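## Task

Carry the yellow tray onto the top of the two-door cabinet beside arm4, while the remaining three trays stay on top of the two-door cabinet beside arm1; when finished, every tray's contents must still be standing inside that tray.

## Robot and tools

Robots. Four arms, arm1 to arm4, each an i2rt Big YAM with six joints and a two-finger gripper, reaching roughly 1.0 m from its joint-1 axis. Each foot (base_link) faces along its own +x. Feet in the scene frame (m): arm1 x=-3.345 y=-0.219 z=+1.054 quat_wxyz=(+0.037, +0.000, -0.003, -0.999); arm2 x=-0.664 y=+0.377 z=+0.935 quat_wxyz=(+0.050, -0.006, -0.002, +0.999); arm3 x=+0.763 y=+2.496 z=+0.873 quat_wxyz=(+0.968, -0.003, +0.004, +0.250); arm4 x=+0.752 y=-1.722 z=+0.886 quat_wxyz=(+0.966, +0.000, +0.000, -0.260). arm1 and arm4 are far apart, so a tray likely has to be handed along via arm2 (and perhaps arm3) or set down in between.

Frame. One scene frame in metres, origin on the floor, +z up. The hand point sits between the finger pads, about 1 cm short of the tips; the fingers point along hand +z and open/close along hand y. Printed hand positions can be off, more so at full stretch. hand_target is the pose the hand would have at the joint targets currently held.

Cameras: arm1_cam_wrist to arm4_cam_wrist (on each wrist, looking at the fingertips) and fixed cam_arm1 to cam_arm4, all 672x504. A calibration line per camera (OpenCV pinhole+radial, T_world_to_cam mapping scene to camera) is supplied; fixed cameras may be off by a few degrees and millimetres, wrist camera poses are recomputed from joint readings and updated in results that show them.

move. Arguments: optional arm1, arm2, arm3, arm4 (one object per arm) and cameras. Each arm object may hold: joints, a dict of absolute targets by name: joint1_rad (-2.879 to 2.879, base yaw, positive counter-clockwise from above, 0 points along foot +x), joint2_rad (0 to 3.141, shoulder, 0 = upper arm back and level, positive raises then forward), joint3_rad (0 to 3.019, elbow, 0 folded, positive opens), joint4_rad (-1.692 to 1.57, hand pitch, positive tips fingers up), joint5_rad (-1.57 to 1.57, sideways swing, positive to the arm's right), joint6_rad (-2.094 to 2.094, roll, positive clockwise viewed from behind), gripper_m (0 to 0.093, fingertip gap in m). min_time_s (0.1 to 8 s) sets the shortest duration of that arm's joint motions. target is an absolute hand pose, one list of seven numbers [x, y, z, qw, qx, qy, qz] in the scene frame, metres and unit quaternion, same layout as the printed hand line; the hand travels in a straight line from hand_target toward it. speed (0.002 to 0.5 m/s, default 0.25) caps travel speed, rotation capped at twice that in rad/s. With target, joints may contain only gripper_m, otherwise the call is refused. Example: {"arm2": {"target": [x, y, z, qw, qx, qy, qz], "speed": 0.25, "joints": {"gripper_m": 0.05}}}. All commanded motions start at once; hand paths in one call finish together and stop after 10 s even if short. Paths ignore obstacles and other arms; a hand can lag, drift, and overshoot speed near full stretch. Each control step clips the path to 100 mm and 20 degrees from the measured hand. cameras: list of names, ["all"], or [] for none; omitted means none for an action, all for an empty call. An unknown name voids the call.

Results. "move" lists robots that got motion; "as last shown" means an uncommanded robot, status "not commanded". "pictures" gives image order. "done": joints within tolerance, hand within 1 cm and 2 degrees. "off_target": resting short, possibly still pushing. "time_out": a joint could not finish; it keeps pushing toward the target shown by on_its_own. "joint command not followed" / "pose unreachable" / "not_followed": a safety check withheld motion (gripper still acts). Joint velocities are in rad/s (gripper m/s); "within noise" means at rest. Joint torques are per arm joint, offset and noisy; numbers 3 and 4 wrap at ±28 N m. MOTOR HOT appears at 85 °C; at 100 °C the arm goes limp for 30 to 60 s (OVER-TEMPERATURE FAULT), then resend keys marked limit_stop_at_motor_heat. If a call is refused or a stop interrupts it, later move, wait and finished_scene calls in the same reply are skipped.

Gripper. Free-air readings read up to 0.003 m wide. For a firm grip, command about 0.005 m below the width at contact; slightly below gives a light or unsteady grip. Force limit about 50 to 64 N per pad.

wait: seconds (0 to 10), optional cameras; commands nothing. zoom_image: camera name and region [x0, y0, x1, y1] in pixels of that camera's latest image, at most 504 by 504; only cameras in the newest images. finished_scene: scene (1 or 2); ends the scene irreversibly, and the result gives the next task.

Avoid: robots pressing or hitting each other (never close a gripper on another arm's fingers); the safety check can react late. Joint-space moves run at full joint speed and swing wide, overshooting up to about 30 degrees when stretched, so use min_time_s. Arms keep pushing on contact. Don't drop trays, release them while moving, tip their contents, knock things to the floor or out of the area, or strike fixed objects. Loose items may get small random shoves. Holding loads stretched out heats motors; the scene keeps running while you think.

Each tool is called after "Call:" as a command line: name --argument value for each argument, lists and objects as JSON in quotes; but a table of rows of numbers goes row by row, as --pt "numbers of a row", without its own name.

## Session

Call:
move

Scene clock: 0.00 s.
Joint torques (N m): no reading
Motor temperatures (°C): arm1=[31 27 31 29 29 34 29] | arm2=[34 30 27 32 28 28 29] | arm3=[30 33 30 30 28 32 30] | arm4=[32 27 31 29 27 29 28]
Heat: arm1: hottest joint6_rad 34 °C; arm2: hottest joint1_rad 34 °C; arm3: hottest joint2_rad 33 °C; arm4: hottest joint1_rad 32 °C.
Joint velocities: within noise
arm1.joint_positions: joint1_rad=-0.483 joint2_rad=+0.611 joint3_rad=+1.352 joint4_rad=-1.563 joint5_rad=-0.101 joint6_rad=-0.249 gripper_m=+0.09396
arm1.joint_status: not commanded
arm1.hand: x=-3.5359 y=-0.1519 z=+1.5343 quat_wxyz=(+0.071, -0.928, +0.057, +0.361) (m; scene frame)
arm1.hand_target: x=-3.5353 y=-0.1521 z=+1.5452 quat_wxyz=(+0.075, -0.923, +0.056, +0.372) (m; scene frame)
arm1.hand_status: not commanded
arm2.joint_positions: joint1_rad=+0.276 joint2_rad=+0.604 joint3_rad=+1.429 joint4_rad=-1.155 joint5_rad=+0.102 joint6_rad=-0.663 gripper_m=+0.09396
arm2.joint_status: not commanded
arm2.hand: x=-0.9121 y=+0.3505 z=+1.5341 quat_wxyz=(-0.180, +0.757, +0.306, -0.548) (m; scene frame)
arm2.hand_target: x=-0.9083 y=+0.3511 z=+1.5435 quat_wxyz=(-0.181, +0.752, +0.303, -0.557) (m; scene frame)
arm2.hand_status: not commanded
arm3.joint_positions: joint1_rad=-0.181 joint2_rad=+0.624 joint3_rad=+1.365 joint4_rad=-1.296 joint5_rad=+0.077 joint6_rad=-0.729 gripper_m=+0.09396
arm3.joint_status: not commanded
arm3.hand: x=+1.0043 y=+2.5662 z=+1.4050 quat_wxyz=(-0.466, +0.426, -0.765, +0.132) (m; scene frame)
arm3.hand_target: x=+1.0021 y=+2.5656 z=+1.4152 quat_wxyz=(-0.475, +0.422, -0.760, +0.134) (m; scene frame)
arm3.hand_status: not commanded
arm4.joint_positions: joint1_rad=-0.152 joint2_rad=+0.644 joint3_rad=+1.428 joint4_rad=-1.488 joint5_rad=-0.198 joint6_rad=-0.128 gripper_m=+0.09396
arm4.joint_status: not commanded
arm4.hand: x=+0.9420 y=-1.8320 z=+1.4093 quat_wxyz=(-0.419, -0.205, -0.881, +0.081) (m; scene frame)
arm4.hand_target: x=+0.9408 y=-1.8310 z=+1.4214 quat_wxyz=(-0.431, -0.202, -0.875, +0.087) (m; scene frame)
arm4.hand_status: not commanded
pictures: arm1_cam_wrist, arm2_cam_wrist, arm3_cam_wrist, arm4_cam_wrist, cam_arm1, cam_arm2, cam_arm3, cam_arm4

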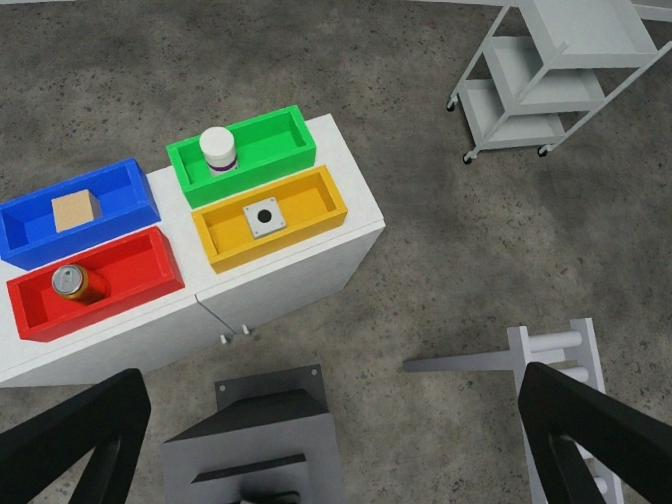

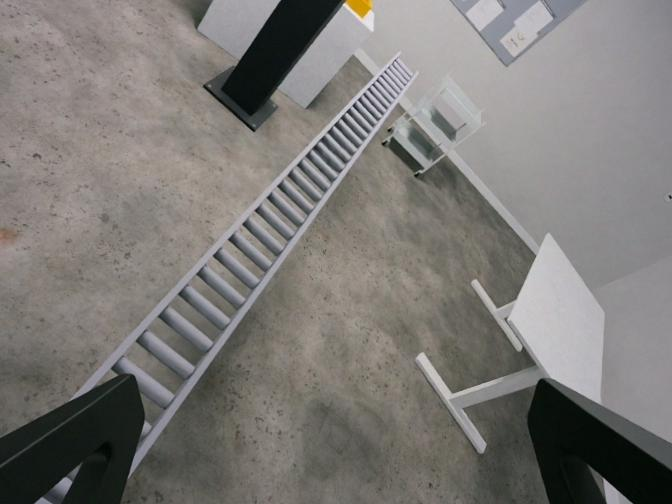

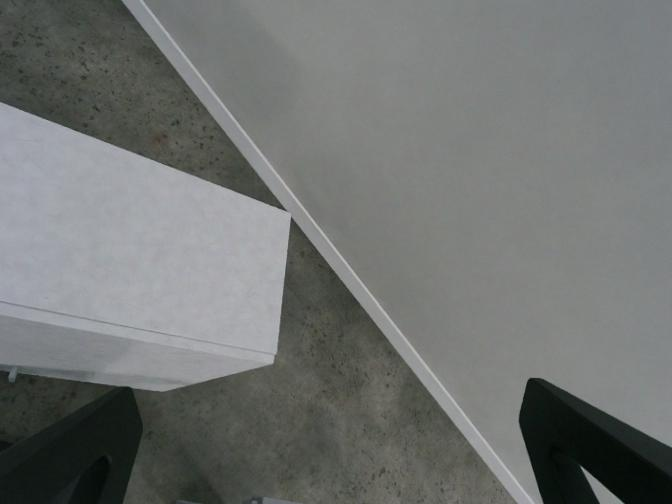

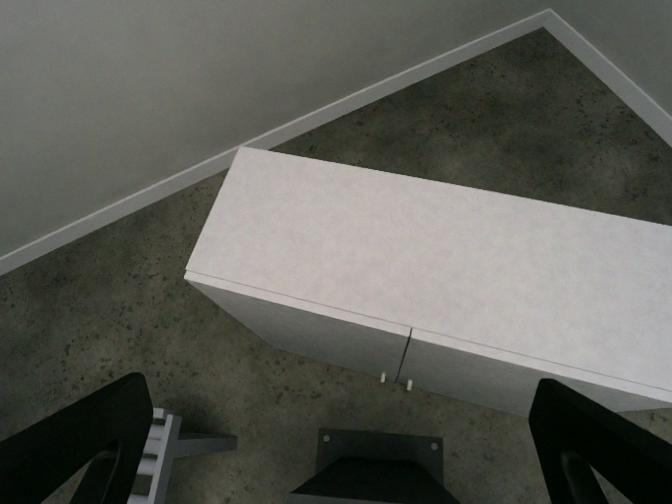

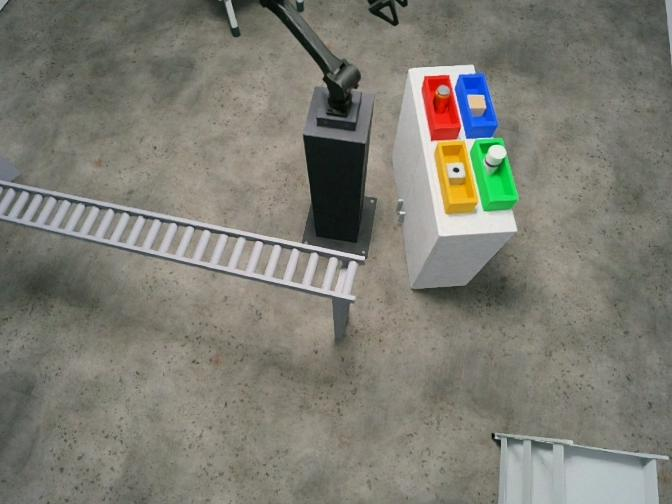

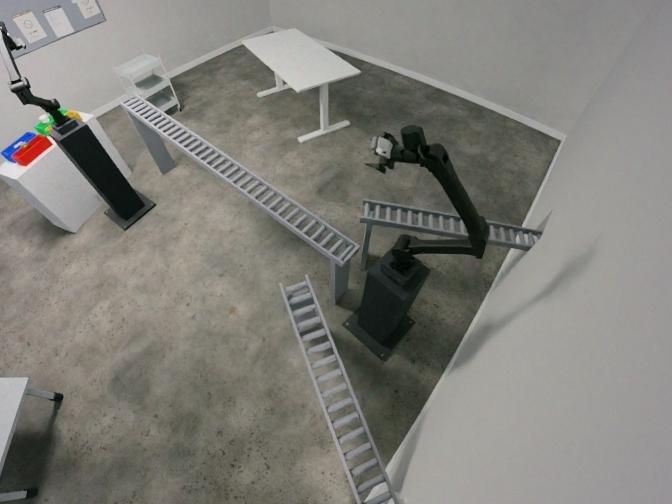

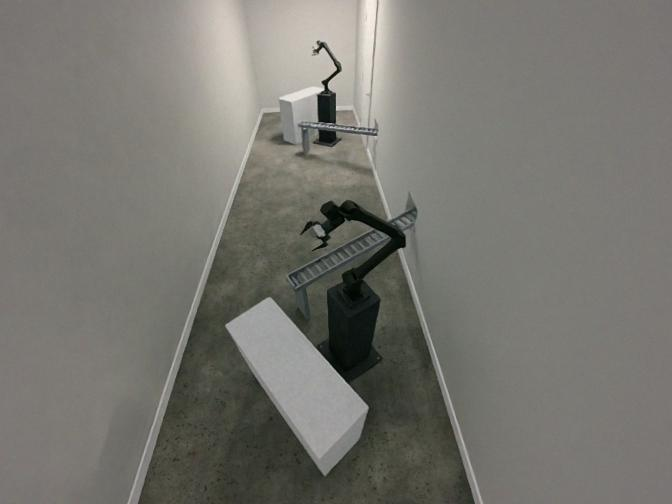

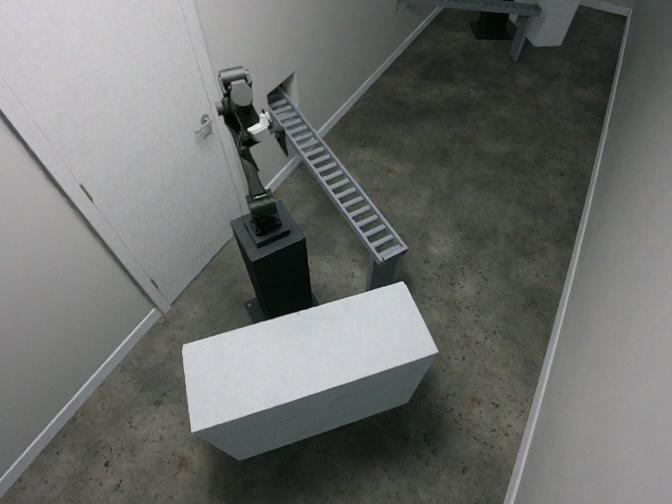

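Call:
move --arm1 '{"target":[-3.78,-0.14,1.12,0,0.797,-0.604,0],"joints":{"gripper_m":0.045}}' --arm2 '{"target":[-1.1,0.3,1.15,0,0.9998,-0.0175,0]}' --cameras '["arm1_cam_wrist","cam_arm1","arm2_cam_wrist","cam_arm2"]'

Call:
zoom_image --camera "cam_arm1" --region '[300, 60, 540, 320]'

Call:
zoom_image --camera "cam_arm2" --region '[220, 130, 520, 430]'

Scene clock: 61.63 s.
Joint torques (N m): arm1=[-0.79 -10.64 11.21 0.68 -0.15 0.18] | arm2=[-1.55 -10.52 15.69 -0.21 -0.2 0.08] | arm3=[0.44 1.61 8.65 2.03 0.02 0.09] | arm4=[0.91 1.85 9.21 2.09 -0.12 -0.08]
Motor temperatures (°C): arm1=[30 28 34 29 28 33 29] | arm2=[33 30 35 32 28 28 28] | arm3=[30 33 36 29 28 32 30] | arm4=[31 27 40 29 27 29 28]
Heat: arm1: hottest joint3_rad 34 °C; arm2: hottest joint3_rad 35 °C; arm3: hottest joint3_rad 36 °C; arm4: hottest joint3_rad 40 °C.
move: arm1 off_target; arm2 off_target
Joint velocities: within noise
arm1.joint_positions: joint1_rad=-0.242 joint2_rad=+1.616 joint3_rad=+1.054 joint4_rad=-1.054 joint5_rad=+0.008 joint6_rad=+1.104 gripper_m=+0.04507
arm1.joint_status: all done
arm1.hand: x=-3.7574 y=-0.1462 z=+1.1084 quat_wxyz=(+0.012, -0.804, +0.594, -0.020)
arm1.hand_target: x=-3.7791 y=-0.1400 z=+1.1205 quat_wxyz=(+0.000, -0.797, +0.604, +0.000)
arm1.hand_status: off_target (0.026 m and 3.0 deg from the pose sent, 0.481 m and 78.5 deg at the start)
arm2.joint_positions: joint1_rad=+0.285 joint2_rad=+1.469 joint3_rad=+1.312 joint4_rad=-1.429 joint5_rad=+0.002 joint6_rad=+0.198 gripper_m=+0.09396
arm2.joint_status: not commanded
arm2.hand: x=-1.0835 y=+0.2987 z=+1.1366 quat_wxyz=(-0.004, +1.000, -0.006, +0.013)
arm2.hand_target: x=-1.0992 y=+0.3002 z=+1.1500 quat_wxyz=(+0.000, +1.000, -0.017, +0.000)
arm2.hand_status: off_target (0.021 m and 2.1 deg from the pose sent, 0.431 m and 82.5 deg at the start)
arm3, arm4: as last shown
pictures: arm1_cam_wrist, arm2_cam_wrist, cam_arm1, cam_arm2
arm1_cam_wrist: T_world_to_cam=[[0.95602, 0.28659, 0.06234, 3.56392], [0.23132, -0.86745, 0.44049, 0.29231], [0.18031, -0.4067, -0.89559, 1.70073]] pos_world=[-3.78147, -0.07615, 1.17224]
arm2_cam_wrist: T_world_to_cam=[[0.00349, 0.99999, -0.00233, -0.29075], [0.89713, -0.0021, 0.44175, 0.50988], [0.44174, -0.00363, -0.89713, 1.58973]] pos_world=[-1.15867, 0.2976, 1.20028]

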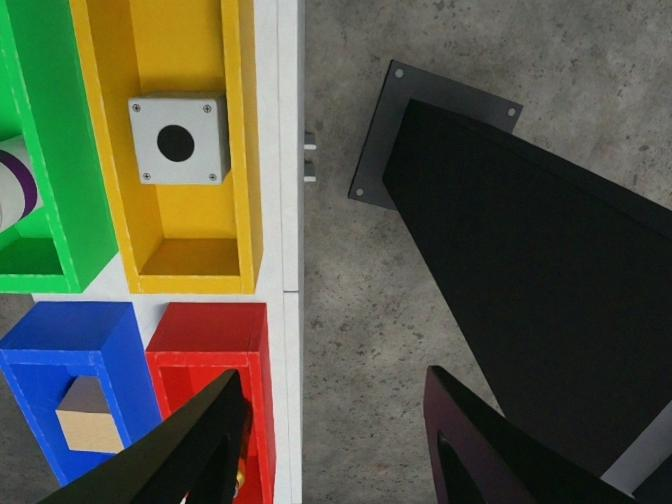

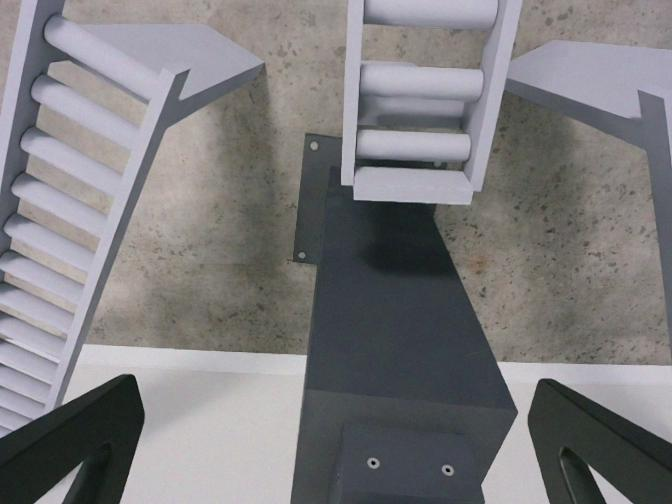

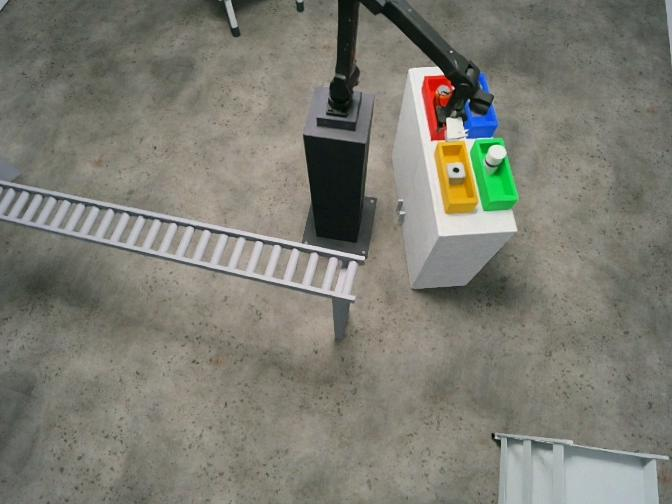

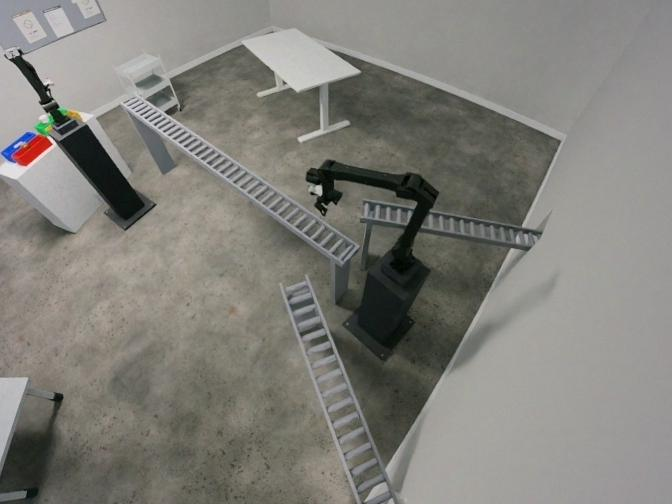

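Scaled by 1.938 from the camera's image (finer frame: 960x720).

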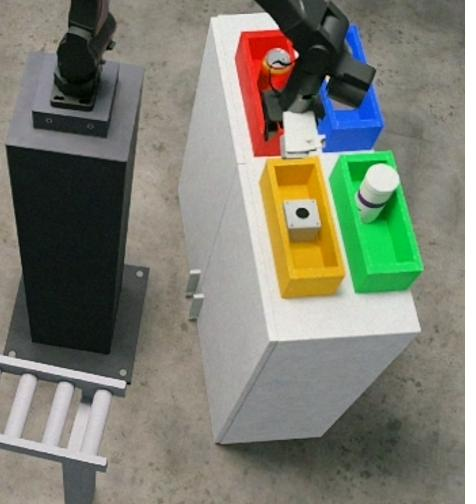

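Scaled by 1.680 from the camera's image (finer frame: 960x720).

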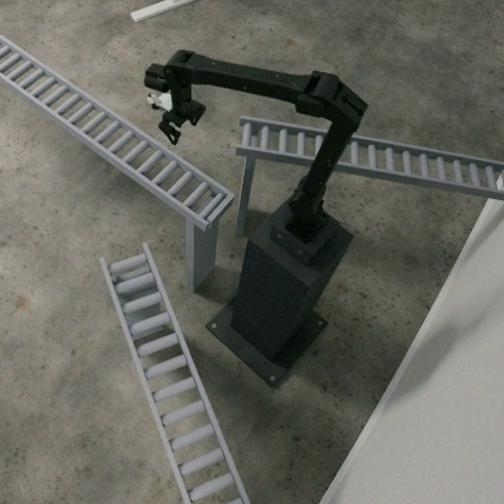

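Call:
move --arm1 '{"target":[-3.83,-0.136,1.025,0.012,0.797,-0.604,-0.02]}' --cameras '["arm1_cam_wrist"]'

Scene clock: 86.23 s.
Joint torques (N m): arm1=[-0.15 -13.27 9.66 0.83 -0.16 0.19] | arm2=[-1.55 -10.46 15.69 -0.18 -0.21 0.08] | arm3=[0.5 1.67 8.66 1.99 0.01 0.08] | arm4=[1.49 1.44 9.11 1.98 -0.1 -0.07]
Motor temperatures (°C): arm1=[30 28 36 29 28 33 28] | arm2=[33 30 39 32 28 28 28] | arm3=[30 32 37 29 27 31 29] | arm4=[31 27 41 29 26 29 28]
Heat: arm1: hottest joint3_rad 36 °C; arm2: hottest joint3_rad 39 °C; arm3: hottest joint3_rad 37 °C; arm4: hottest joint3_rad 41 °C.
move: arm1 off_target
Joint velocities: within noise
arm1.joint_positions: joint1_rad=-0.242 joint2_rad=+1.855 joint3_rad=+1.089 joint4_rad=-0.802 joint5_rad=+0.005 joint6_rad=+1.112 gripper_m=+0.04507
arm1.joint_status: not commanded
arm1.hand: x=-3.8073 y=-0.1387 z=+1.0165 quat_wxyz=(+0.000, -0.802, +0.598, +0.001)
arm1.hand_target: x=-3.8293 y=-0.1360 z=+1.0257 quat_wxyz=(-0.012, -0.797, +0.604, +0.020)
arm1.hand_status: off_target (0.024 m and 2.7 deg from the pose sent, 0.111 m and 5.5 deg at the start)
arm2, arm3, arm4: as last shown
arm1_cam_wrist: T_world_to_cam=[[0.96027, 0.27849, 0.01779, 3.67545], [0.24499, -0.87187, 0.42405, 0.41903], [0.1336, -0.40284, -0.90546, 1.4631]] pos_world=[-3.82758, -0.06883, 1.08171]

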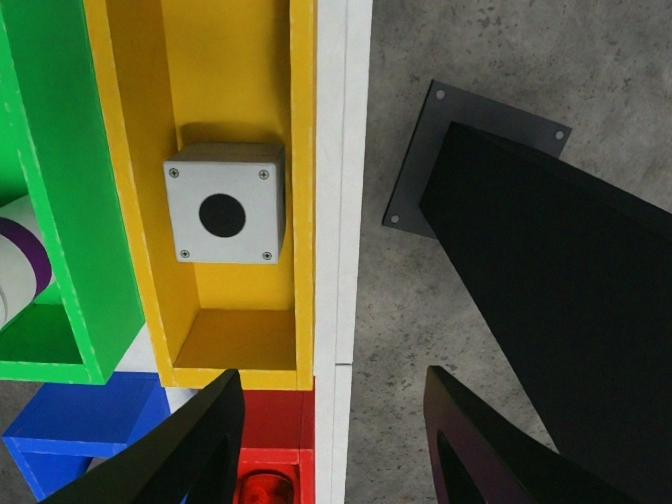

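Call:
zoom_image --camera "arm1_cam_wrist" --region '[80, 60, 400, 420]'

Scaled by 1.400 from the camera's image (finer frame: 960x720).

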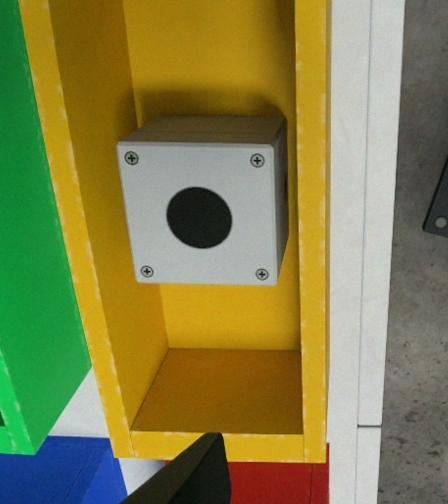

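Call:
move --arm1 '{"target":[-3.83,-0.182,0.915,0.012,0.797,-0.604,-0.02]}' --cameras '["arm1_cam_wrist","cam_arm1"]'

Call:
zoom_image --camera "cam_arm1" --region '[400, 60, 540, 220]'

Scene clock: 127.17 s.
Joint torques (N m): arm1=[-0.5 -14.74 5.39 0.9 0.03 0.19] | arm2=[-1.55 -10.52 15.71 -0.2 -0.2 0.08] | arm3=[0.56 1.61 8.66 2.02 0 0.07] | arm4=[0.85 1.44 9.13 1.88 -0.12 -0.09]
Motor temperatures (°C): arm1=[30 30 37 28 28 32 28] | arm2=[33 30 44 32 28 28 27] | arm3=[30 32 38 29 27 31 29] | arm4=[31 27 42 29 26 28 28]
Heat: arm1: hottest joint3_rad 37 °C; arm2: hottest joint3_rad 44 °C; arm3: hottest joint3_rad 38 °C; arm4: hottest joint3_rad 42 °C.
move: arm1 done
Joint velocities: within noise
arm1.joint_positions: joint1_rad=-0.148 joint2_rad=+2.077 joint3_rad=+1.082 joint4_rad=-0.543 joint5_rad=+0.005 joint6_rad=+1.206 gripper_m=+0.04507
arm1.joint_status: not commanded
arm1.hand: x=-3.8247 y=-0.1820 z=+0.9151 quat_wxyz=(-0.009, -0.802, +0.598, +0.014)
arm1.hand_target: x=-3.8299 y=-0.1820 z=+0.9151 quat_wxyz=(-0.012, -0.797, +0.604, +0.020)
arm1.hand_status: done (0.005 m and 1.2 deg from the pose sent, 0.113 m and 2.7 deg at the start)
arm2, arm3, arm4: as last shown
arm1_cam_wrist: T_world_to_cam=[[0.96033, 0.27864, -0.01141, 3.73312], [0.25814, -0.87269, 0.41446, 0.48742], [0.10552, -0.40096, -0.91, 1.25326]] pos_world=[-3.84309, -0.11233, 0.98106]

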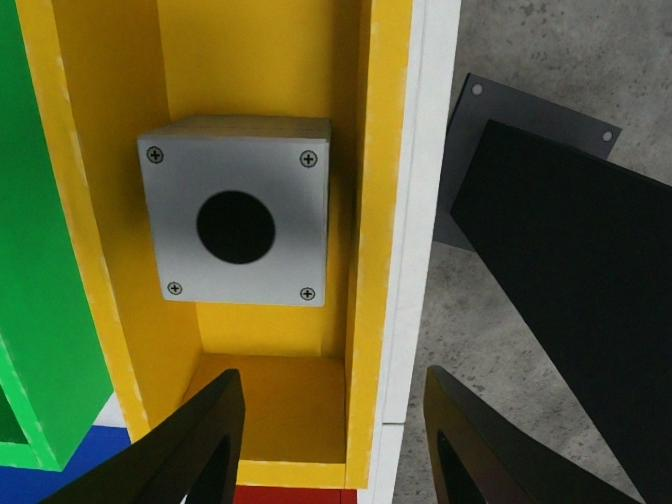

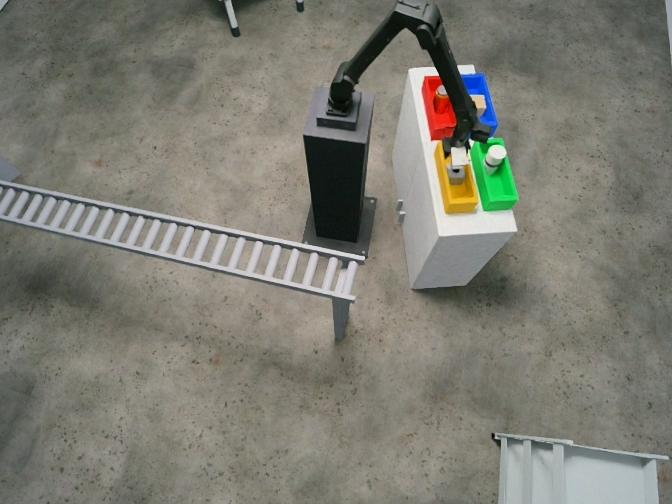

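Scaled by 3.150 from the camera's image (finer frame: 960x720).

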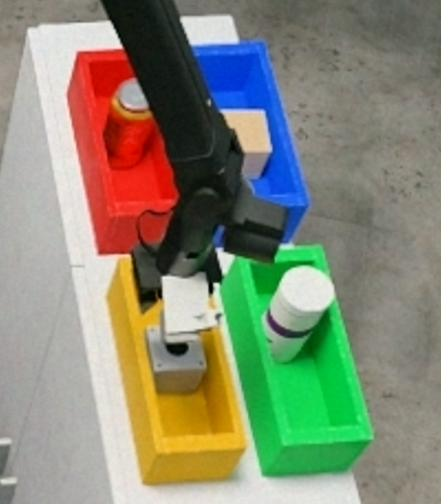

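Call:
move --arm1 '{"target":[-3.820,-0.1805,0.907,0.012,0.797,-0.604,-0.02]}' --cameras '["arm1_cam_wrist"]'

Scene clock: 136.43 s.
Joint torques (N m): arm1=[-0.5 -14.21 4.37 1.05 0.03 0.13] | arm2=[-1.55 -10.58 15.69 -0.18 -0.2 0.08] | arm3=[0.26 1.61 8.65 2 0.01 0.09] | arm4=[0.85 1.73 9.46 1.83 -0.11 -0.13]
Motor temperatures (°C): arm1=[30 30 36 28 28 32 28] | arm2=[33 30 45 31 28 28 27] | arm3=[30 32 38 29 27 31 29] | arm4=[31 27 43 29 26 28 28]
Heat: arm1: hottest joint3_rad 36 °C; arm2: hottest joint3_rad 45 °C; arm3: hottest joint3_rad 38 °C; arm4: hottest joint3_rad 43 °C.
move: arm1 done
Joint velocities: within noise
arm1.joint_positions: joint1_rad=-0.148 joint2_rad=+2.077 joint3_rad=+1.063 joint4_rad=-0.509 joint5_rad=+0.005 joint6_rad=+1.206 gripper_m=+0.04507
arm1.joint_status: not commanded
arm1.hand: x=-3.8223 y=-0.1822 z=+0.9113 quat_wxyz=(-0.013, -0.801, +0.598, +0.020)
arm1.hand_target: x=-3.8199 y=-0.1805 z=+0.9071 quat_wxyz=(-0.012, -0.797, +0.604, +0.020)
arm1.hand_status: done (0.005 m and 0.9 deg from the pose sent, 0.009 m and 1.2 deg at the start)
arm2, arm3, arm4: as last shown
arm1_cam_wrist: T_world_to_cam=[[0.96018, 0.27822, -0.02537, 3.74282], [0.26385, -0.87325, 0.40966, 0.51429], [0.09182, -0.40004, -0.91188, 1.19908]] pos_world=[-3.83959, -0.11253, 0.97768]

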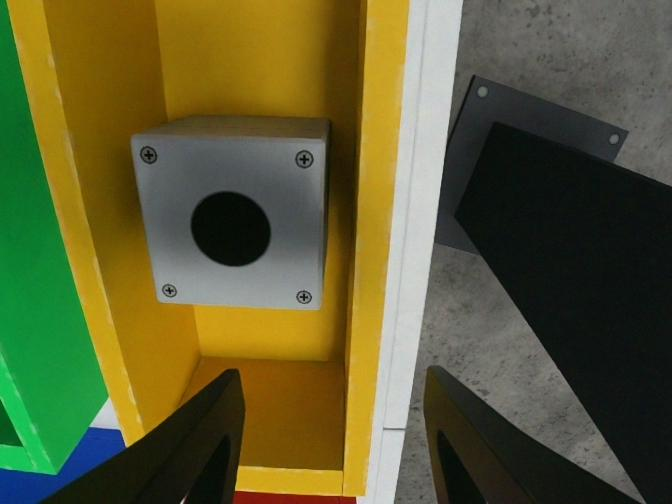

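Call:
move --arm1 '{"target":[-3.803,-0.177,0.875,0.006,0.797,-0.604,-0.01],"speed":0.1}' --cameras '["arm1_cam_wrist"]'

Scene clock: 143.87 s.
Joint torques (N m): arm1=[-0.85 -14.1 3.92 0.9 -0.01 0.01] | arm2=[-1.55 -10.46 15.68 -0.18 -0.2 0.07] | arm3=[0.5 1.61 8.66 1.99 0 0.08] | arm4=[1.03 1.9 9.17 1.98 -0.13 -0.14]
Motor temperatures (°C): arm1=[30 30 36 28 28 32 28] | arm2=[33 31 45 31 28 28 27] | arm3=[30 32 38 29 27 31 29] | arm4=[31 27 43 29 26 28 28]
Heat: arm1: hottest joint3_rad 36 °C; arm2: hottest joint3_rad 45 °C; arm3: hottest joint3_rad 38 °C; arm4: hottest joint3_rad 43 °C.
move: arm1 done
Joint velocities: within noise
arm1.joint_positions: joint1_rad=-0.155 joint2_rad=+2.139 joint3_rad=+1.037 joint4_rad=-0.445 joint5_rad=+0.005 joint6_rad=+1.206 gripper_m=+0.04507
arm1.joint_status: not commanded
arm1.hand: x=-3.8045 y=-0.1804 z=+0.8788 quat_wxyz=(-0.006, -0.799, +0.601, +0.010)
arm1.hand_target: x=-3.8030 y=-0.1771 z=+0.8750 quat_wxyz=(-0.006, -0.797, +0.604, +0.010)
arm1.hand_status: done (0.005 m and 0.5 deg from the pose sent, 0.041 m and 1.7 deg at the start)
arm2, arm3, arm4: as last shown
arm1_cam_wrist: T_world_to_cam=[[0.96247, 0.27139, -0.00209, 3.71143], [0.24742, -0.87424, 0.41771, 0.45476], [0.11154, -0.40255, -0.90858, 1.24023]] pos_world=[-3.82298, -0.11042, 0.94464]

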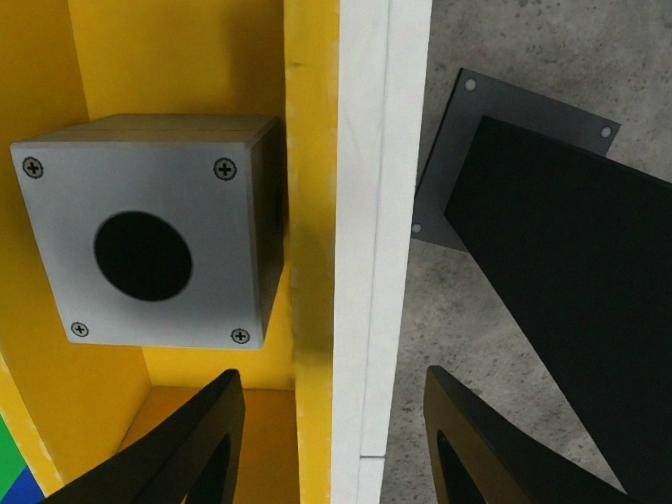

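Call:
move --arm1 '{"target":[-3.8065,-0.178,0.857,0.006,0.797,-0.604,-0.01],"speed":0.1}'

Call:
move --arm1 '{"joints":{"gripper_m":0.0}}' --cameras '["arm1_cam_wrist"]'

Scene clock: 149.33 s.
Joint torques (N m): arm1=[-0.56 -14.04 5.18 0.85 -0.01 0.04] | arm2=[-1.55 -10.52 15.71 -0.18 -0.2 0.08] | arm3=[0.5 1.67 8.68 2.02 0 0.07] | arm4=[1.08 1.38 9.33 1.77 -0.1 -0.1]
Motor temperatures (°C): arm1=[30 30 36 28 28 32 28] | arm2=[33 31 46 31 28 28 27] | arm3=[30 32 38 29 27 31 29] | arm4=[31 27 43 29 26 28 28]
Heat: arm1: hottest joint3_rad 36 °C; arm2: hottest joint3_rad 46 °C; arm3: hottest joint3_rad 38 °C; arm4: hottest joint3_rad 43 °C.
move: arm1 done
Joint velocities: within noise
arm1.joint_positions: joint1_rad=-0.155 joint2_rad=+2.187 joint3_rad=+1.037 joint4_rad=-0.416 joint5_rad=+0.005 joint6_rad=+1.206 gripper_m=+0.04507
arm1.joint_status: not commanded
arm1.hand: x=-3.7967 y=-0.1811 z=+0.8581 quat_wxyz=(-0.001, -0.800, +0.601, +0.002)
arm1.hand_target: x=-3.8064 y=-0.1781 z=+0.8572 quat_wxyz=(-0.006, -0.797, +0.604, +0.010)
arm1.hand_status: done (0.010 m and 1.2 deg from the pose sent, 0.022 m and 0.5 deg at the start)
arm2, arm3, arm4: as last shown
pictures: none

Scene clock: 150.03 s.
Joint torques (N m): arm1=[-0.56 -14.1 5.08 0.62 0.01 0.04] | arm2=[-1.61 -10.52 15.69 -0.18 -0.21 0.07] | arm3=[0.5 1.61 8.66 2.02 -0.01 0.08] | arm4=[0.44 1.55 9.2 1.69 -0.09 -0.14]
Motor temperatures (°C): arm1=[30 30 35 28 28 32 28] | arm2=[33 31 46 31 28 28 27] | arm3=[30 32 38 29 27 31 29] | arm4=[31 27 43 29 26 28 28]
Heat: arm1: hottest joint3_rad 35 °C; arm2: hottest joint3_rad 46 °C; arm3: hottest joint3_rad 38 °C; arm4: hottest joint3_rad 43 °C.
move: arm1 done
Joint velocities: within noise
arm1.joint_positions: joint1_rad=-0.156 joint2_rad=+2.186 joint3_rad=+1.038 joint4_rad=-0.409 joint5_rad=+0.005 joint6_rad=+1.206 gripper_m=+0.00030
arm1.joint_status: all done
arm1.hand: x=-3.7995 y=-0.1808 z=+0.8586 quat_wxyz=(-0.004, -0.799, +0.601, +0.006)
arm1.hand_target: x=-3.8063 y=-0.1781 z=+0.8571 quat_wxyz=(-0.006, -0.797, +0.604, +0.010)
arm1.hand_status: not commanded
arm2, arm3, arm4: as last shown
arm1_cam_wrist: T_world_to_cam=[[0.96256, 0.271, 0.00667, 3.69946], [0.24311, -0.87386, 0.42104, 0.4424], [0.11993, -0.40365, -0.90702, 1.25143]] pos_world=[-3.81857, -0.11082, 0.92413]

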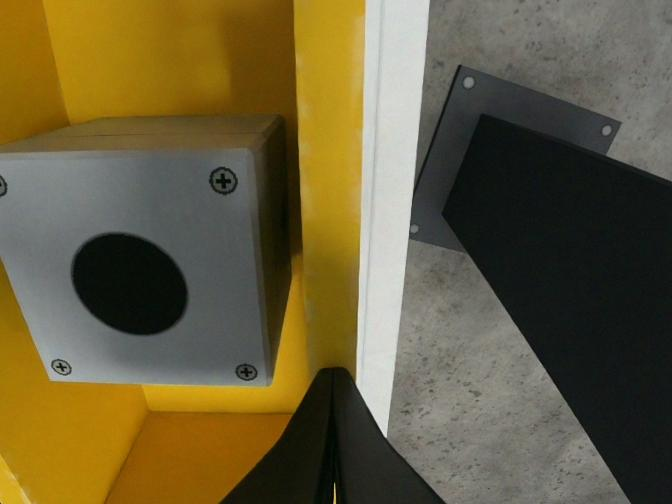

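Call:
move --arm1 '{"target":[-3.793,-0.206,0.858,0.003,0.797,-0.604,-0.005],"speed":0.15,"joints":{"gripper_m":0.06}}' --cameras '["arm1_cam_wrist"]'

Scene clock: 172.60 s.
Joint torques (N m): arm1=[-0.15 -15.27 3.19 0.85 0.04 0.2] | arm2=[-1.61 -10.58 15.69 -0.2 -0.2 0.07] | arm3=[0.67 1.44 8.65 2 0.01 0.08] | arm4=[0.85 1.61 9.32 1.84 -0.16 -0.07]
Motor temperatures (°C): arm1=[30 31 34 28 28 32 28] | arm2=[33 31 47 31 28 28 27] | arm3=[30 32 38 29 27 31 29] | arm4=[31 27 43 29 26 28 28]
Heat: arm1: hottest joint3_rad 34 °C; arm2: hottest joint3_rad 47 °C; arm3: hottest joint3_rad 38 °C; arm4: hottest joint3_rad 43 °C.
move: arm1 done
Joint velocities: within noise
arm1.joint_positions: joint1_rad=-0.102 joint2_rad=+2.186 joint3_rad=+1.021 joint4_rad=-0.406 joint5_rad=+0.005 joint6_rad=+1.252 gripper_m=+0.05993
arm1.joint_status: all done
arm1.hand: x=-3.7911 y=-0.2056 z=+0.8560 quat_wxyz=(+0.000, -0.802, +0.598, +0.000)
arm1.hand_target: x=-3.7930 y=-0.2059 z=+0.8580 quat_wxyz=(-0.003, -0.797, +0.604, +0.005)
arm1.hand_status: done (0.003 m and 1.1 deg from the pose sent, 0.026 m and 0.5 deg at the start)
arm2: as last shown
arm3.joint_positions: joint1_rad=-0.181 joint2_rad=+0.624 joint3_rad=+1.365 joint4_rad=-1.296 joint5_rad=+0.077 joint6_rad=-0.729 gripper_m=+0.09396
arm3.joint_status: not commanded
arm3.hand: x=+1.0043 y=+2.5662 z=+1.4050 quat_wxyz=(-0.466, +0.426, -0.765, +0.132)
arm3.hand_target: x=+1.0021 y=+2.5656 z=+1.4152 quat_wxyz=(-0.475, +0.422, -0.760, +0.134)
arm3.hand_status: not commanded
arm4.joint_positions: joint1_rad=-0.152 joint2_rad=+0.644 joint3_rad=+1.428 joint4_rad=-1.488 joint5_rad=-0.198 joint6_rad=-0.128 gripper_m=+0.09396
arm4.joint_status: not commanded
arm4.hand: x=+0.9420 y=-1.8320 z=+1.4093 quat_wxyz=(-0.419, -0.205, -0.881, +0.081)
arm4.hand_target: x=+0.9408 y=-1.8310 z=+1.4214 quat_wxyz=(-0.431, -0.202, -0.875, +0.087)
arm4.hand_status: not commanded
arm1_cam_wrist: T_world_to_cam=[[0.96023, 0.27846, 0.02043, 3.67904], [0.24367, -0.87152, 0.42554, 0.41864], [0.1363, -0.40364, -0.90471, 1.29811]] pos_world=[-3.81168, -0.13563, 0.9211]

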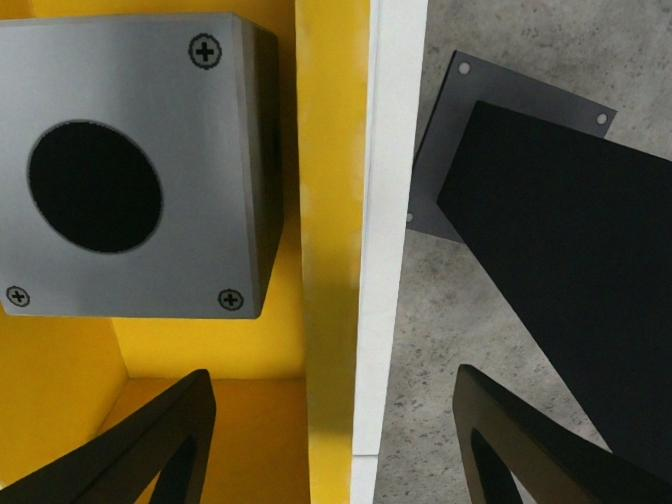

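Call:
move --arm1 '{"target":[-3.789,-0.221,0.856,0.003,0.797,-0.604,-0.005],"speed":0.15}'

Call:
move --arm1 '{"target":[-3.791,-0.220,0.807,0.003,0.797,-0.604,-0.005],"speed":0.1}' --cameras '["arm1_cam_wrist"]'

Scene clock: 189.10 s.
Joint torques (N m): arm1=[0.21 -15.09 3.07 0.84 0.04 0.19] | arm2=[-1.61 -10.52 15.69 -0.2 -0.2 0.08] | arm3=[0.44 1.55 8.64 2.02 0.01 0.09] | arm4=[0.56 1.38 9.28 1.8 -0.16 -0.11]
Motor temperatures (°C): arm1=[30 31 34 28 28 32 28] | arm2=[33 31 47 31 28 28 27] | arm3=[30 32 39 29 27 31 29] | arm4=[31 27 44 29 26 28 28]
Heat: arm1: hottest joint3_rad 34 °C; arm2: hottest joint3_rad 47 °C; arm3: hottest joint3_rad 39 °C; arm4: hottest joint3_rad 44 °C.
move: arm1 done
Joint velocities: within noise
arm1.joint_positions: joint1_rad=-0.071 joint2_rad=+2.186 joint3_rad=+1.010 joint4_rad=-0.393 joint5_rad=+0.005 joint6_rad=+1.286 gripper_m=+0.05993
arm1.joint_status: not commanded
arm1.hand: x=-3.7879 y=-0.2194 z=+0.8544 quat_wxyz=(-0.001, -0.801, +0.599, +0.000)
arm1.hand_target: x=-3.7890 y=-0.2209 z=+0.8560 quat_wxyz=(-0.003, -0.797, +0.604, +0.005)
arm1.hand_status: done (0.003 m and 1.0 deg from the pose sent, 0.015 m and 1.2 deg at the start)
arm2.joint_positions: joint1_rad=+0.285 joint2_rad=+1.469 joint3_rad=+1.312 joint4_rad=-1.429 joint5_rad=+0.002 joint6_rad=+0.198 gripper_m=+0.09396
arm2.joint_status: not commanded
arm2.hand: x=-1.0835 y=+0.2987 z=+1.1366 quat_wxyz=(-0.004, +1.000, -0.006, +0.013)
arm2.hand_target: x=-1.0992 y=+0.3002 z=+1.1500 quat_wxyz=(+0.000, +1.000, -0.017, +0.000)
arm2.hand_status: not commanded
arm3, arm4: as last shown
pictures: none

Scene clock: 190.40 s.
Joint torques (N m): arm1=[-0.15 -14.39 4.4 0.79 0.03 0.16] | arm2=[-1.55 -10.58 15.69 -0.2 -0.2 0.08] | arm3=[0.44 1.73 8.68 1.99 0.01 0.1] | arm4=[1.08 1.61 9.21 1.74 -0.12 -0.13]
Motor temperatures (°C): arm1=[30 31 34 28 28 32 28] | arm2=[33 31 47 31 28 28 27] | arm3=[30 32 39 29 27 31 29] | arm4=[31 27 44 29 26 28 28]
Heat: arm1: hottest joint3_rad 34 °C; arm2: hottest joint3_rad 47 °C; arm3: hottest joint3_rad 39 °C; arm4: hottest joint3_rad 44 °C.
move: arm1 off_target
Joint velocities: within noise
arm1.joint_positions: joint1_rad=-0.071 joint2_rad=+2.304 joint3_rad=+1.028 joint4_rad=-0.306 joint5_rad=+0.005 joint6_rad=+1.286 gripper_m=+0.05993
arm1.joint_status: not commanded
arm1.hand: x=-3.7786 y=-0.2196 z=+0.8073 quat_wxyz=(+0.003, -0.801, +0.599, -0.005)
arm1.hand_target: x=-3.7908 y=-0.2199 z=+0.8072 quat_wxyz=(-0.003, -0.797, +0.604, +0.005)
arm1.hand_status: off_target (0.012 m and 1.5 deg from the pose sent, 0.047 m and 1.0 deg at the start)
arm2, arm3, arm4: as last shown
arm1_cam_wrist: T_world_to_cam=[[0.96067, 0.27597, 0.0309, 3.66458], [0.23677, -0.87214, 0.42815, 0.3957], [0.1451, -0.404, -0.90318, 1.27863]] pos_world=[-3.79967, -0.14963, 0.87219]

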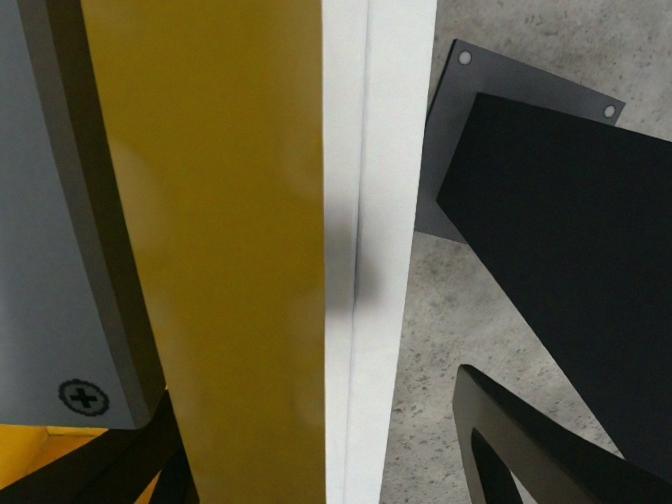

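Call:
move --arm1 '{"target":[-3.803,-0.222,0.805,0.003,0.797,-0.604,-0.005],"speed":0.1}'

Call:
move --arm1 '{"joints":{"gripper_m":0.0}}' --cameras '["arm1_cam_wrist"]'

Scene clock: 197.03 s.
Joint torques (N m): arm1=[0.15 -14.27 4.82 0.25 0.04 0.2] | arm2=[-1.55 -10.46 15.68 -0.2 -0.2 0.07] | arm3=[0.5 1.44 8.65 1.99 0.01 0.08] | arm4=[0.79 1.73 9.22 1.91 -0.12 -0.13]
Motor temperatures (°C): arm1=[30 31 33 28 28 32 28] | arm2=[33 31 48 31 28 28 27] | arm3=[30 32 39 29 27 31 29] | arm4=[31 27 44 29 26 28 28]
Heat: arm1: hottest joint3_rad 33 °C; arm2: hottest joint3_rad 48 °C; arm3: hottest joint3_rad 39 °C; arm4: hottest joint3_rad 44 °C.
move: arm1 done
Joint velocities: within noise
arm1.joint_positions: joint1_rad=-0.071 joint2_rad=+2.314 joint3_rad=+1.064 joint4_rad=-0.312 joint5_rad=+0.005 joint6_rad=+1.288 gripper_m=+0.05993
arm1.joint_status: not commanded
arm1.hand: x=-3.7959 y=-0.2197 z=+0.8075 quat_wxyz=(-0.003, -0.800, +0.600, +0.004)
arm1.hand_target: x=-3.8028 y=-0.2219 z=+0.8051 quat_wxyz=(-0.003, -0.797, +0.604, +0.005)
arm1.hand_status: done (0.008 m and 0.7 deg from the pose sent, 0.025 m and 1.5 deg at the start)
arm2, arm3, arm4: as last shown
pictures: none

Scene clock: 197.77 s.
Joint torques (N m): arm1=[0.21 -14.33 4.64 0.43 0.06 0.11] | arm2=[-1.61 -10.52 15.69 -0.21 -0.2 0.08] | arm3=[0.62 1.73 8.65 1.99 0.01 0.08] | arm4=[0.73 1.61 9.18 1.85 -0.11 -0.11]
Motor temperatures (°C): arm1=[30 31 33 28 28 32 28] | arm2=[33 31 48 31 28 28 27] | arm3=[30 32 39 29 27 31 29] | arm4=[31 27 44 29 26 28 28]
Heat: arm1: hottest joint3_rad 33 °C; arm2: hottest joint3_rad 48 °C; arm3: hottest joint3_rad 39 °C; arm4: hottest joint3_rad 44 °C.
move: arm1 off_target
Joint velocities: within noise
arm1.joint_positions: joint1_rad=-0.071 joint2_rad=+2.315 joint3_rad=+1.067 joint4_rad=-0.317 joint5_rad=+0.005 joint6_rad=+1.295 gripper_m=+0.01071
arm1.joint_status: gripper_m off_target (ended at +0.01074, target +0.00000)
arm1.hand: x=-3.7955 y=-0.2197 z=+0.8072 quat_wxyz=(-0.002, -0.798, +0.602, +0.002)
arm1.hand_target: x=-3.8030 y=-0.2221 z=+0.8052 quat_wxyz=(-0.003, -0.797, +0.604, +0.005)
arm1.hand_status: not commanded
arm2, arm3, arm4: as last shown
arm1_cam_wrist: T_world_to_cam=[[0.96345, 0.26747, 0.01464, 3.70266], [0.23621, -0.87408, 0.4245, 0.40003], [0.12634, -0.40553, -0.90531, 1.21123]] pos_world=[-3.81486, -0.14952, 0.87251]

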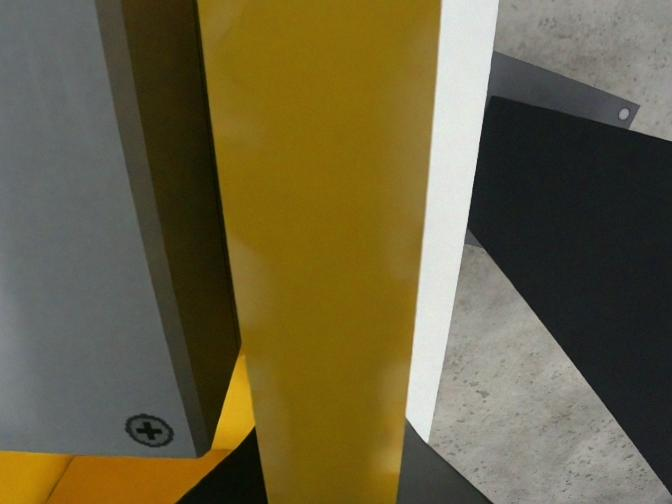

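Call:
move --arm1 '{"target":[-3.797,-0.221,0.98,0.0,0.797,-0.604,0],"speed":0.15}' --cameras '["arm1_cam_wrist","cam_arm1"]'

Call:
zoom_image --camera "cam_arm1" --region '[300, 60, 540, 320]'

Scene clock: 206.47 s.
Joint torques (N m): arm1=[0.15 -17.79 6.05 0.34 0.03 0.11] | arm2=[-1.55 -10.46 15.68 -0.2 -0.2 0.07] | arm3=[0.56 1.55 8.64 2.02 0 0.08] | arm4=[0.73 1.85 9.16 1.74 -0.12 -0.14]
Motor temperatures (°C): arm1=[30 31 33 28 28 32 28] | arm2=[33 31 48 31 28 28 27] | arm3=[30 32 39 29 27 31 29] | arm4=[31 27 44 29 26 28 28]
Heat: arm1: hottest joint3_rad 33 °C; arm2: hottest joint3_rad 48 °C; arm3: hottest joint3_rad 39 °C; arm4: hottest joint3_rad 44 °C.
move: arm1 off_target
Joint velocities: within noise
arm1.joint_positions: joint1_rad=-0.071 joint2_rad=+1.946 joint3_rad=+1.008 joint4_rad=-0.690 joint5_rad=+0.004 joint6_rad=+1.295 gripper_m=+0.01071
arm1.joint_status: not commanded
arm1.hand: x=-3.7802 y=-0.2191 z=+0.9568 quat_wxyz=(+0.017, -0.798, +0.602, -0.024)
arm1.hand_target: x=-3.7965 y=-0.2211 z=+0.9796 quat_wxyz=(+0.000, -0.797, +0.604, +0.000)
arm1.hand_status: off_target (0.029 m and 3.3 deg from the pose sent, 0.173 m and 0.4 deg at the start)
arm2, arm3, arm4: as last shown
arm1_cam_wrist: T_world_to_cam=[[0.96056, 0.26776, 0.07497, 3.61696], [0.20921, -0.87356, 0.43945, 0.21725], [0.18316, -0.40643, -0.89513, 1.5498]] pos_world=[-3.80364, -0.14882, 1.02063]

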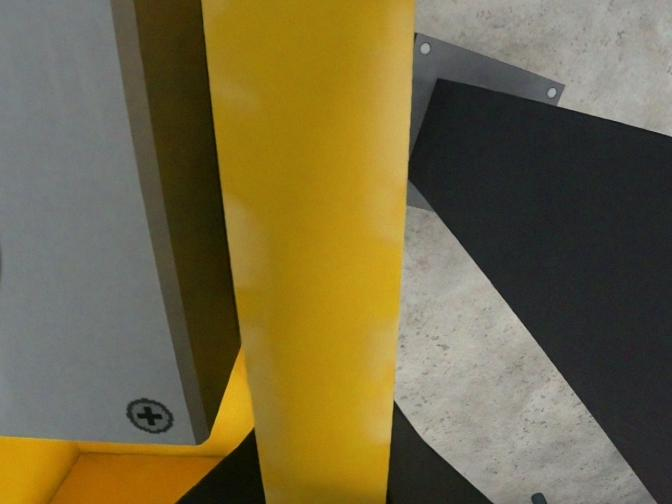

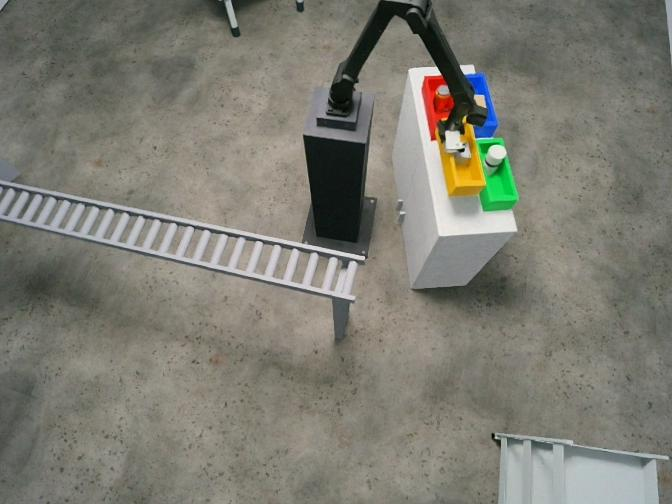

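Scaled by 1.938 from the camera's image (finer frame: 960x720).

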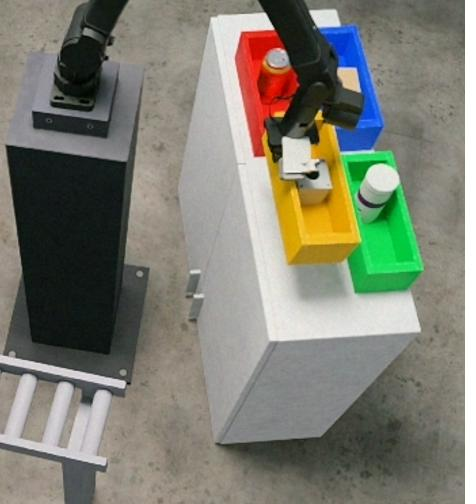

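Call:
move --arm1 '{"target":[-3.69,0.06,1.07,0,0.4226,-0.9063,0],"speed":0.25}'

Call:
move --arm1 '{"target":[-3.41,0.305,1.06,0,-0.0175,-0.9998,0],"speed":0.25}' --cameras '["arm1_cam_wrist","cam_arm1"]'

Call:
zoom_image --camera "cam_arm1" --region '[200, 100, 440, 340]'

Scene clock: 218.47 s.
Joint torques (N m): arm1=[-0.03 -15.85 11.37 0.16 0.14 0.24] | arm2=[-1.61 -10.4 15.68 -0.21 -0.2 0.08] | arm3=[0.62 1.49 8.69 1.98 0 0.07] | arm4=[1.08 0.97 9.03 1.99 -0.14 -0.09]
Motor temperatures (°C): arm1=[30 31 34 28 28 32 29] | arm2=[33 31 48 31 28 28 27] | arm3=[30 32 39 29 27 31 29] | arm4=[31 27 44 29 26 28 28]
Heat: arm1: hottest joint3_rad 34 °C; arm2: hottest joint3_rad 48 °C; arm3: hottest joint3_rad 39 °C; arm4: hottest joint3_rad 44 °C.
move: arm1 off_target
Joint velocities: within noise
arm1.joint_positions: joint1_rad=-0.753 joint2_rad=+1.741 joint3_rad=+0.980 joint4_rad=-0.910 joint5_rad=-0.001 joint6_rad=+1.572 gripper_m=+0.01071
arm1.joint_status: not commanded
arm1.hand: x=-3.6597 y=+0.0359 z=+1.0352 quat_wxyz=(+0.020, -0.430, +0.901, -0.048)
arm1.hand_target: x=-3.6880 y=+0.0584 z=+1.0707 quat_wxyz=(-0.001, -0.423, +0.906, +0.000)
arm1.hand_status: off_target (0.052 m and 6.0 deg from the pose sent, 0.314 m and 56.0 deg at the start)
arm2, arm3, arm4: as last shown
pictures: none

Scene clock: 221.10 s.
Joint torques (N m): arm1=[0.5 -16.67 12.4 0.14 0.17 0.24] | arm2=[-1.55 -10.46 15.69 -0.2 -0.21 0.07] | arm3=[0.62 1.55 8.68 2.02 0 0.06] | arm4=[0.73 2.43 9.22 1.92 -0.11 -0.1]
Motor temperatures (°C): arm1=[30 31 34 28 28 32 29] | arm2=[33 31 48 31 28 28 27] | arm3=[30 32 39 29 27 31 29] | arm4=[31 27 44 29 26 28 28]
Heat: arm1: hottest joint3_rad 34 °C; arm2: hottest joint3_rad 48 °C; arm3: hottest joint3_rad 39 °C; arm4: hottest joint3_rad 44 °C.
move: arm1 off_target
Joint velocities: within noise
arm1.joint_positions: joint1_rad=-1.526 joint2_rad=+1.910 joint3_rad=+1.235 joint4_rad=-0.974 joint5_rad=-0.006 joint6_rad=+1.710 gripper_m=+0.01071
arm1.joint_status: not commanded
arm1.hand: x=-3.4030 y=+0.2685 z=+1.0310 quat_wxyz=(+0.002, +0.011, +0.999, -0.042)
arm1.hand_target: x=-3.4098 y=+0.3027 z=+1.0613 quat_wxyz=(-0.001, +0.018, +1.000, +0.000)
arm1.hand_status: off_target (0.047 m and 4.8 deg from the pose sent, 0.368 m and 53.3 deg at the start)
arm2, arm3, arm4: as last shown
arm1_cam_wrist: T_world_to_cam=[[-0.02912, -0.99428, 0.1028, 0.0608], [-0.90593, 0.06972, 0.41765, -3.49398], [-0.42242, -0.08096, -0.90277, -0.39497]] pos_world=[-3.33038, 0.27206, 1.09644]

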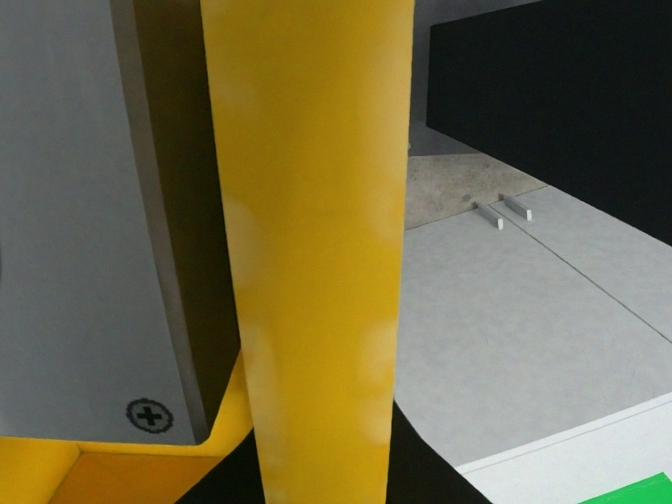

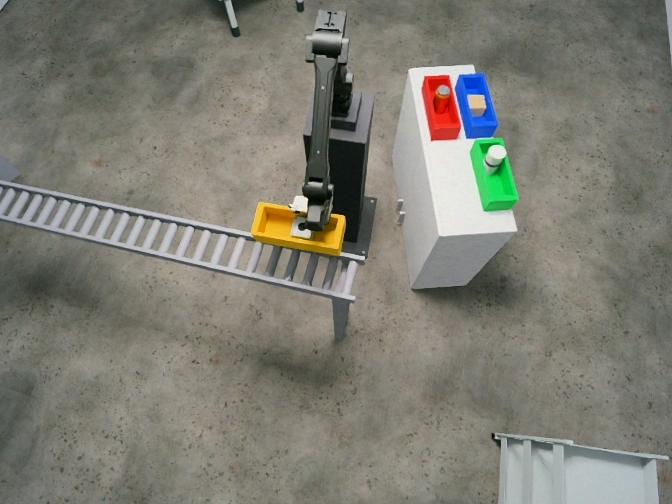

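Scaled by 2.100 from the camera's image (finer frame: 960x720).

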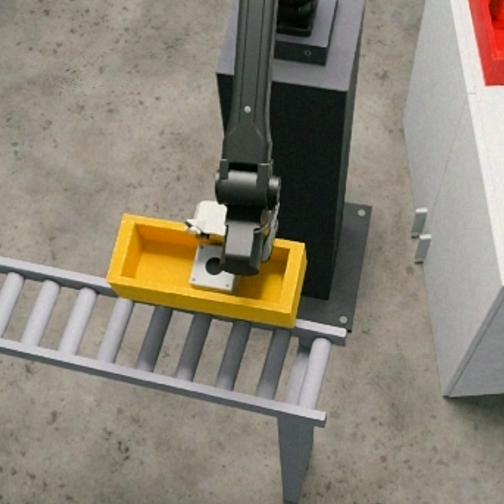

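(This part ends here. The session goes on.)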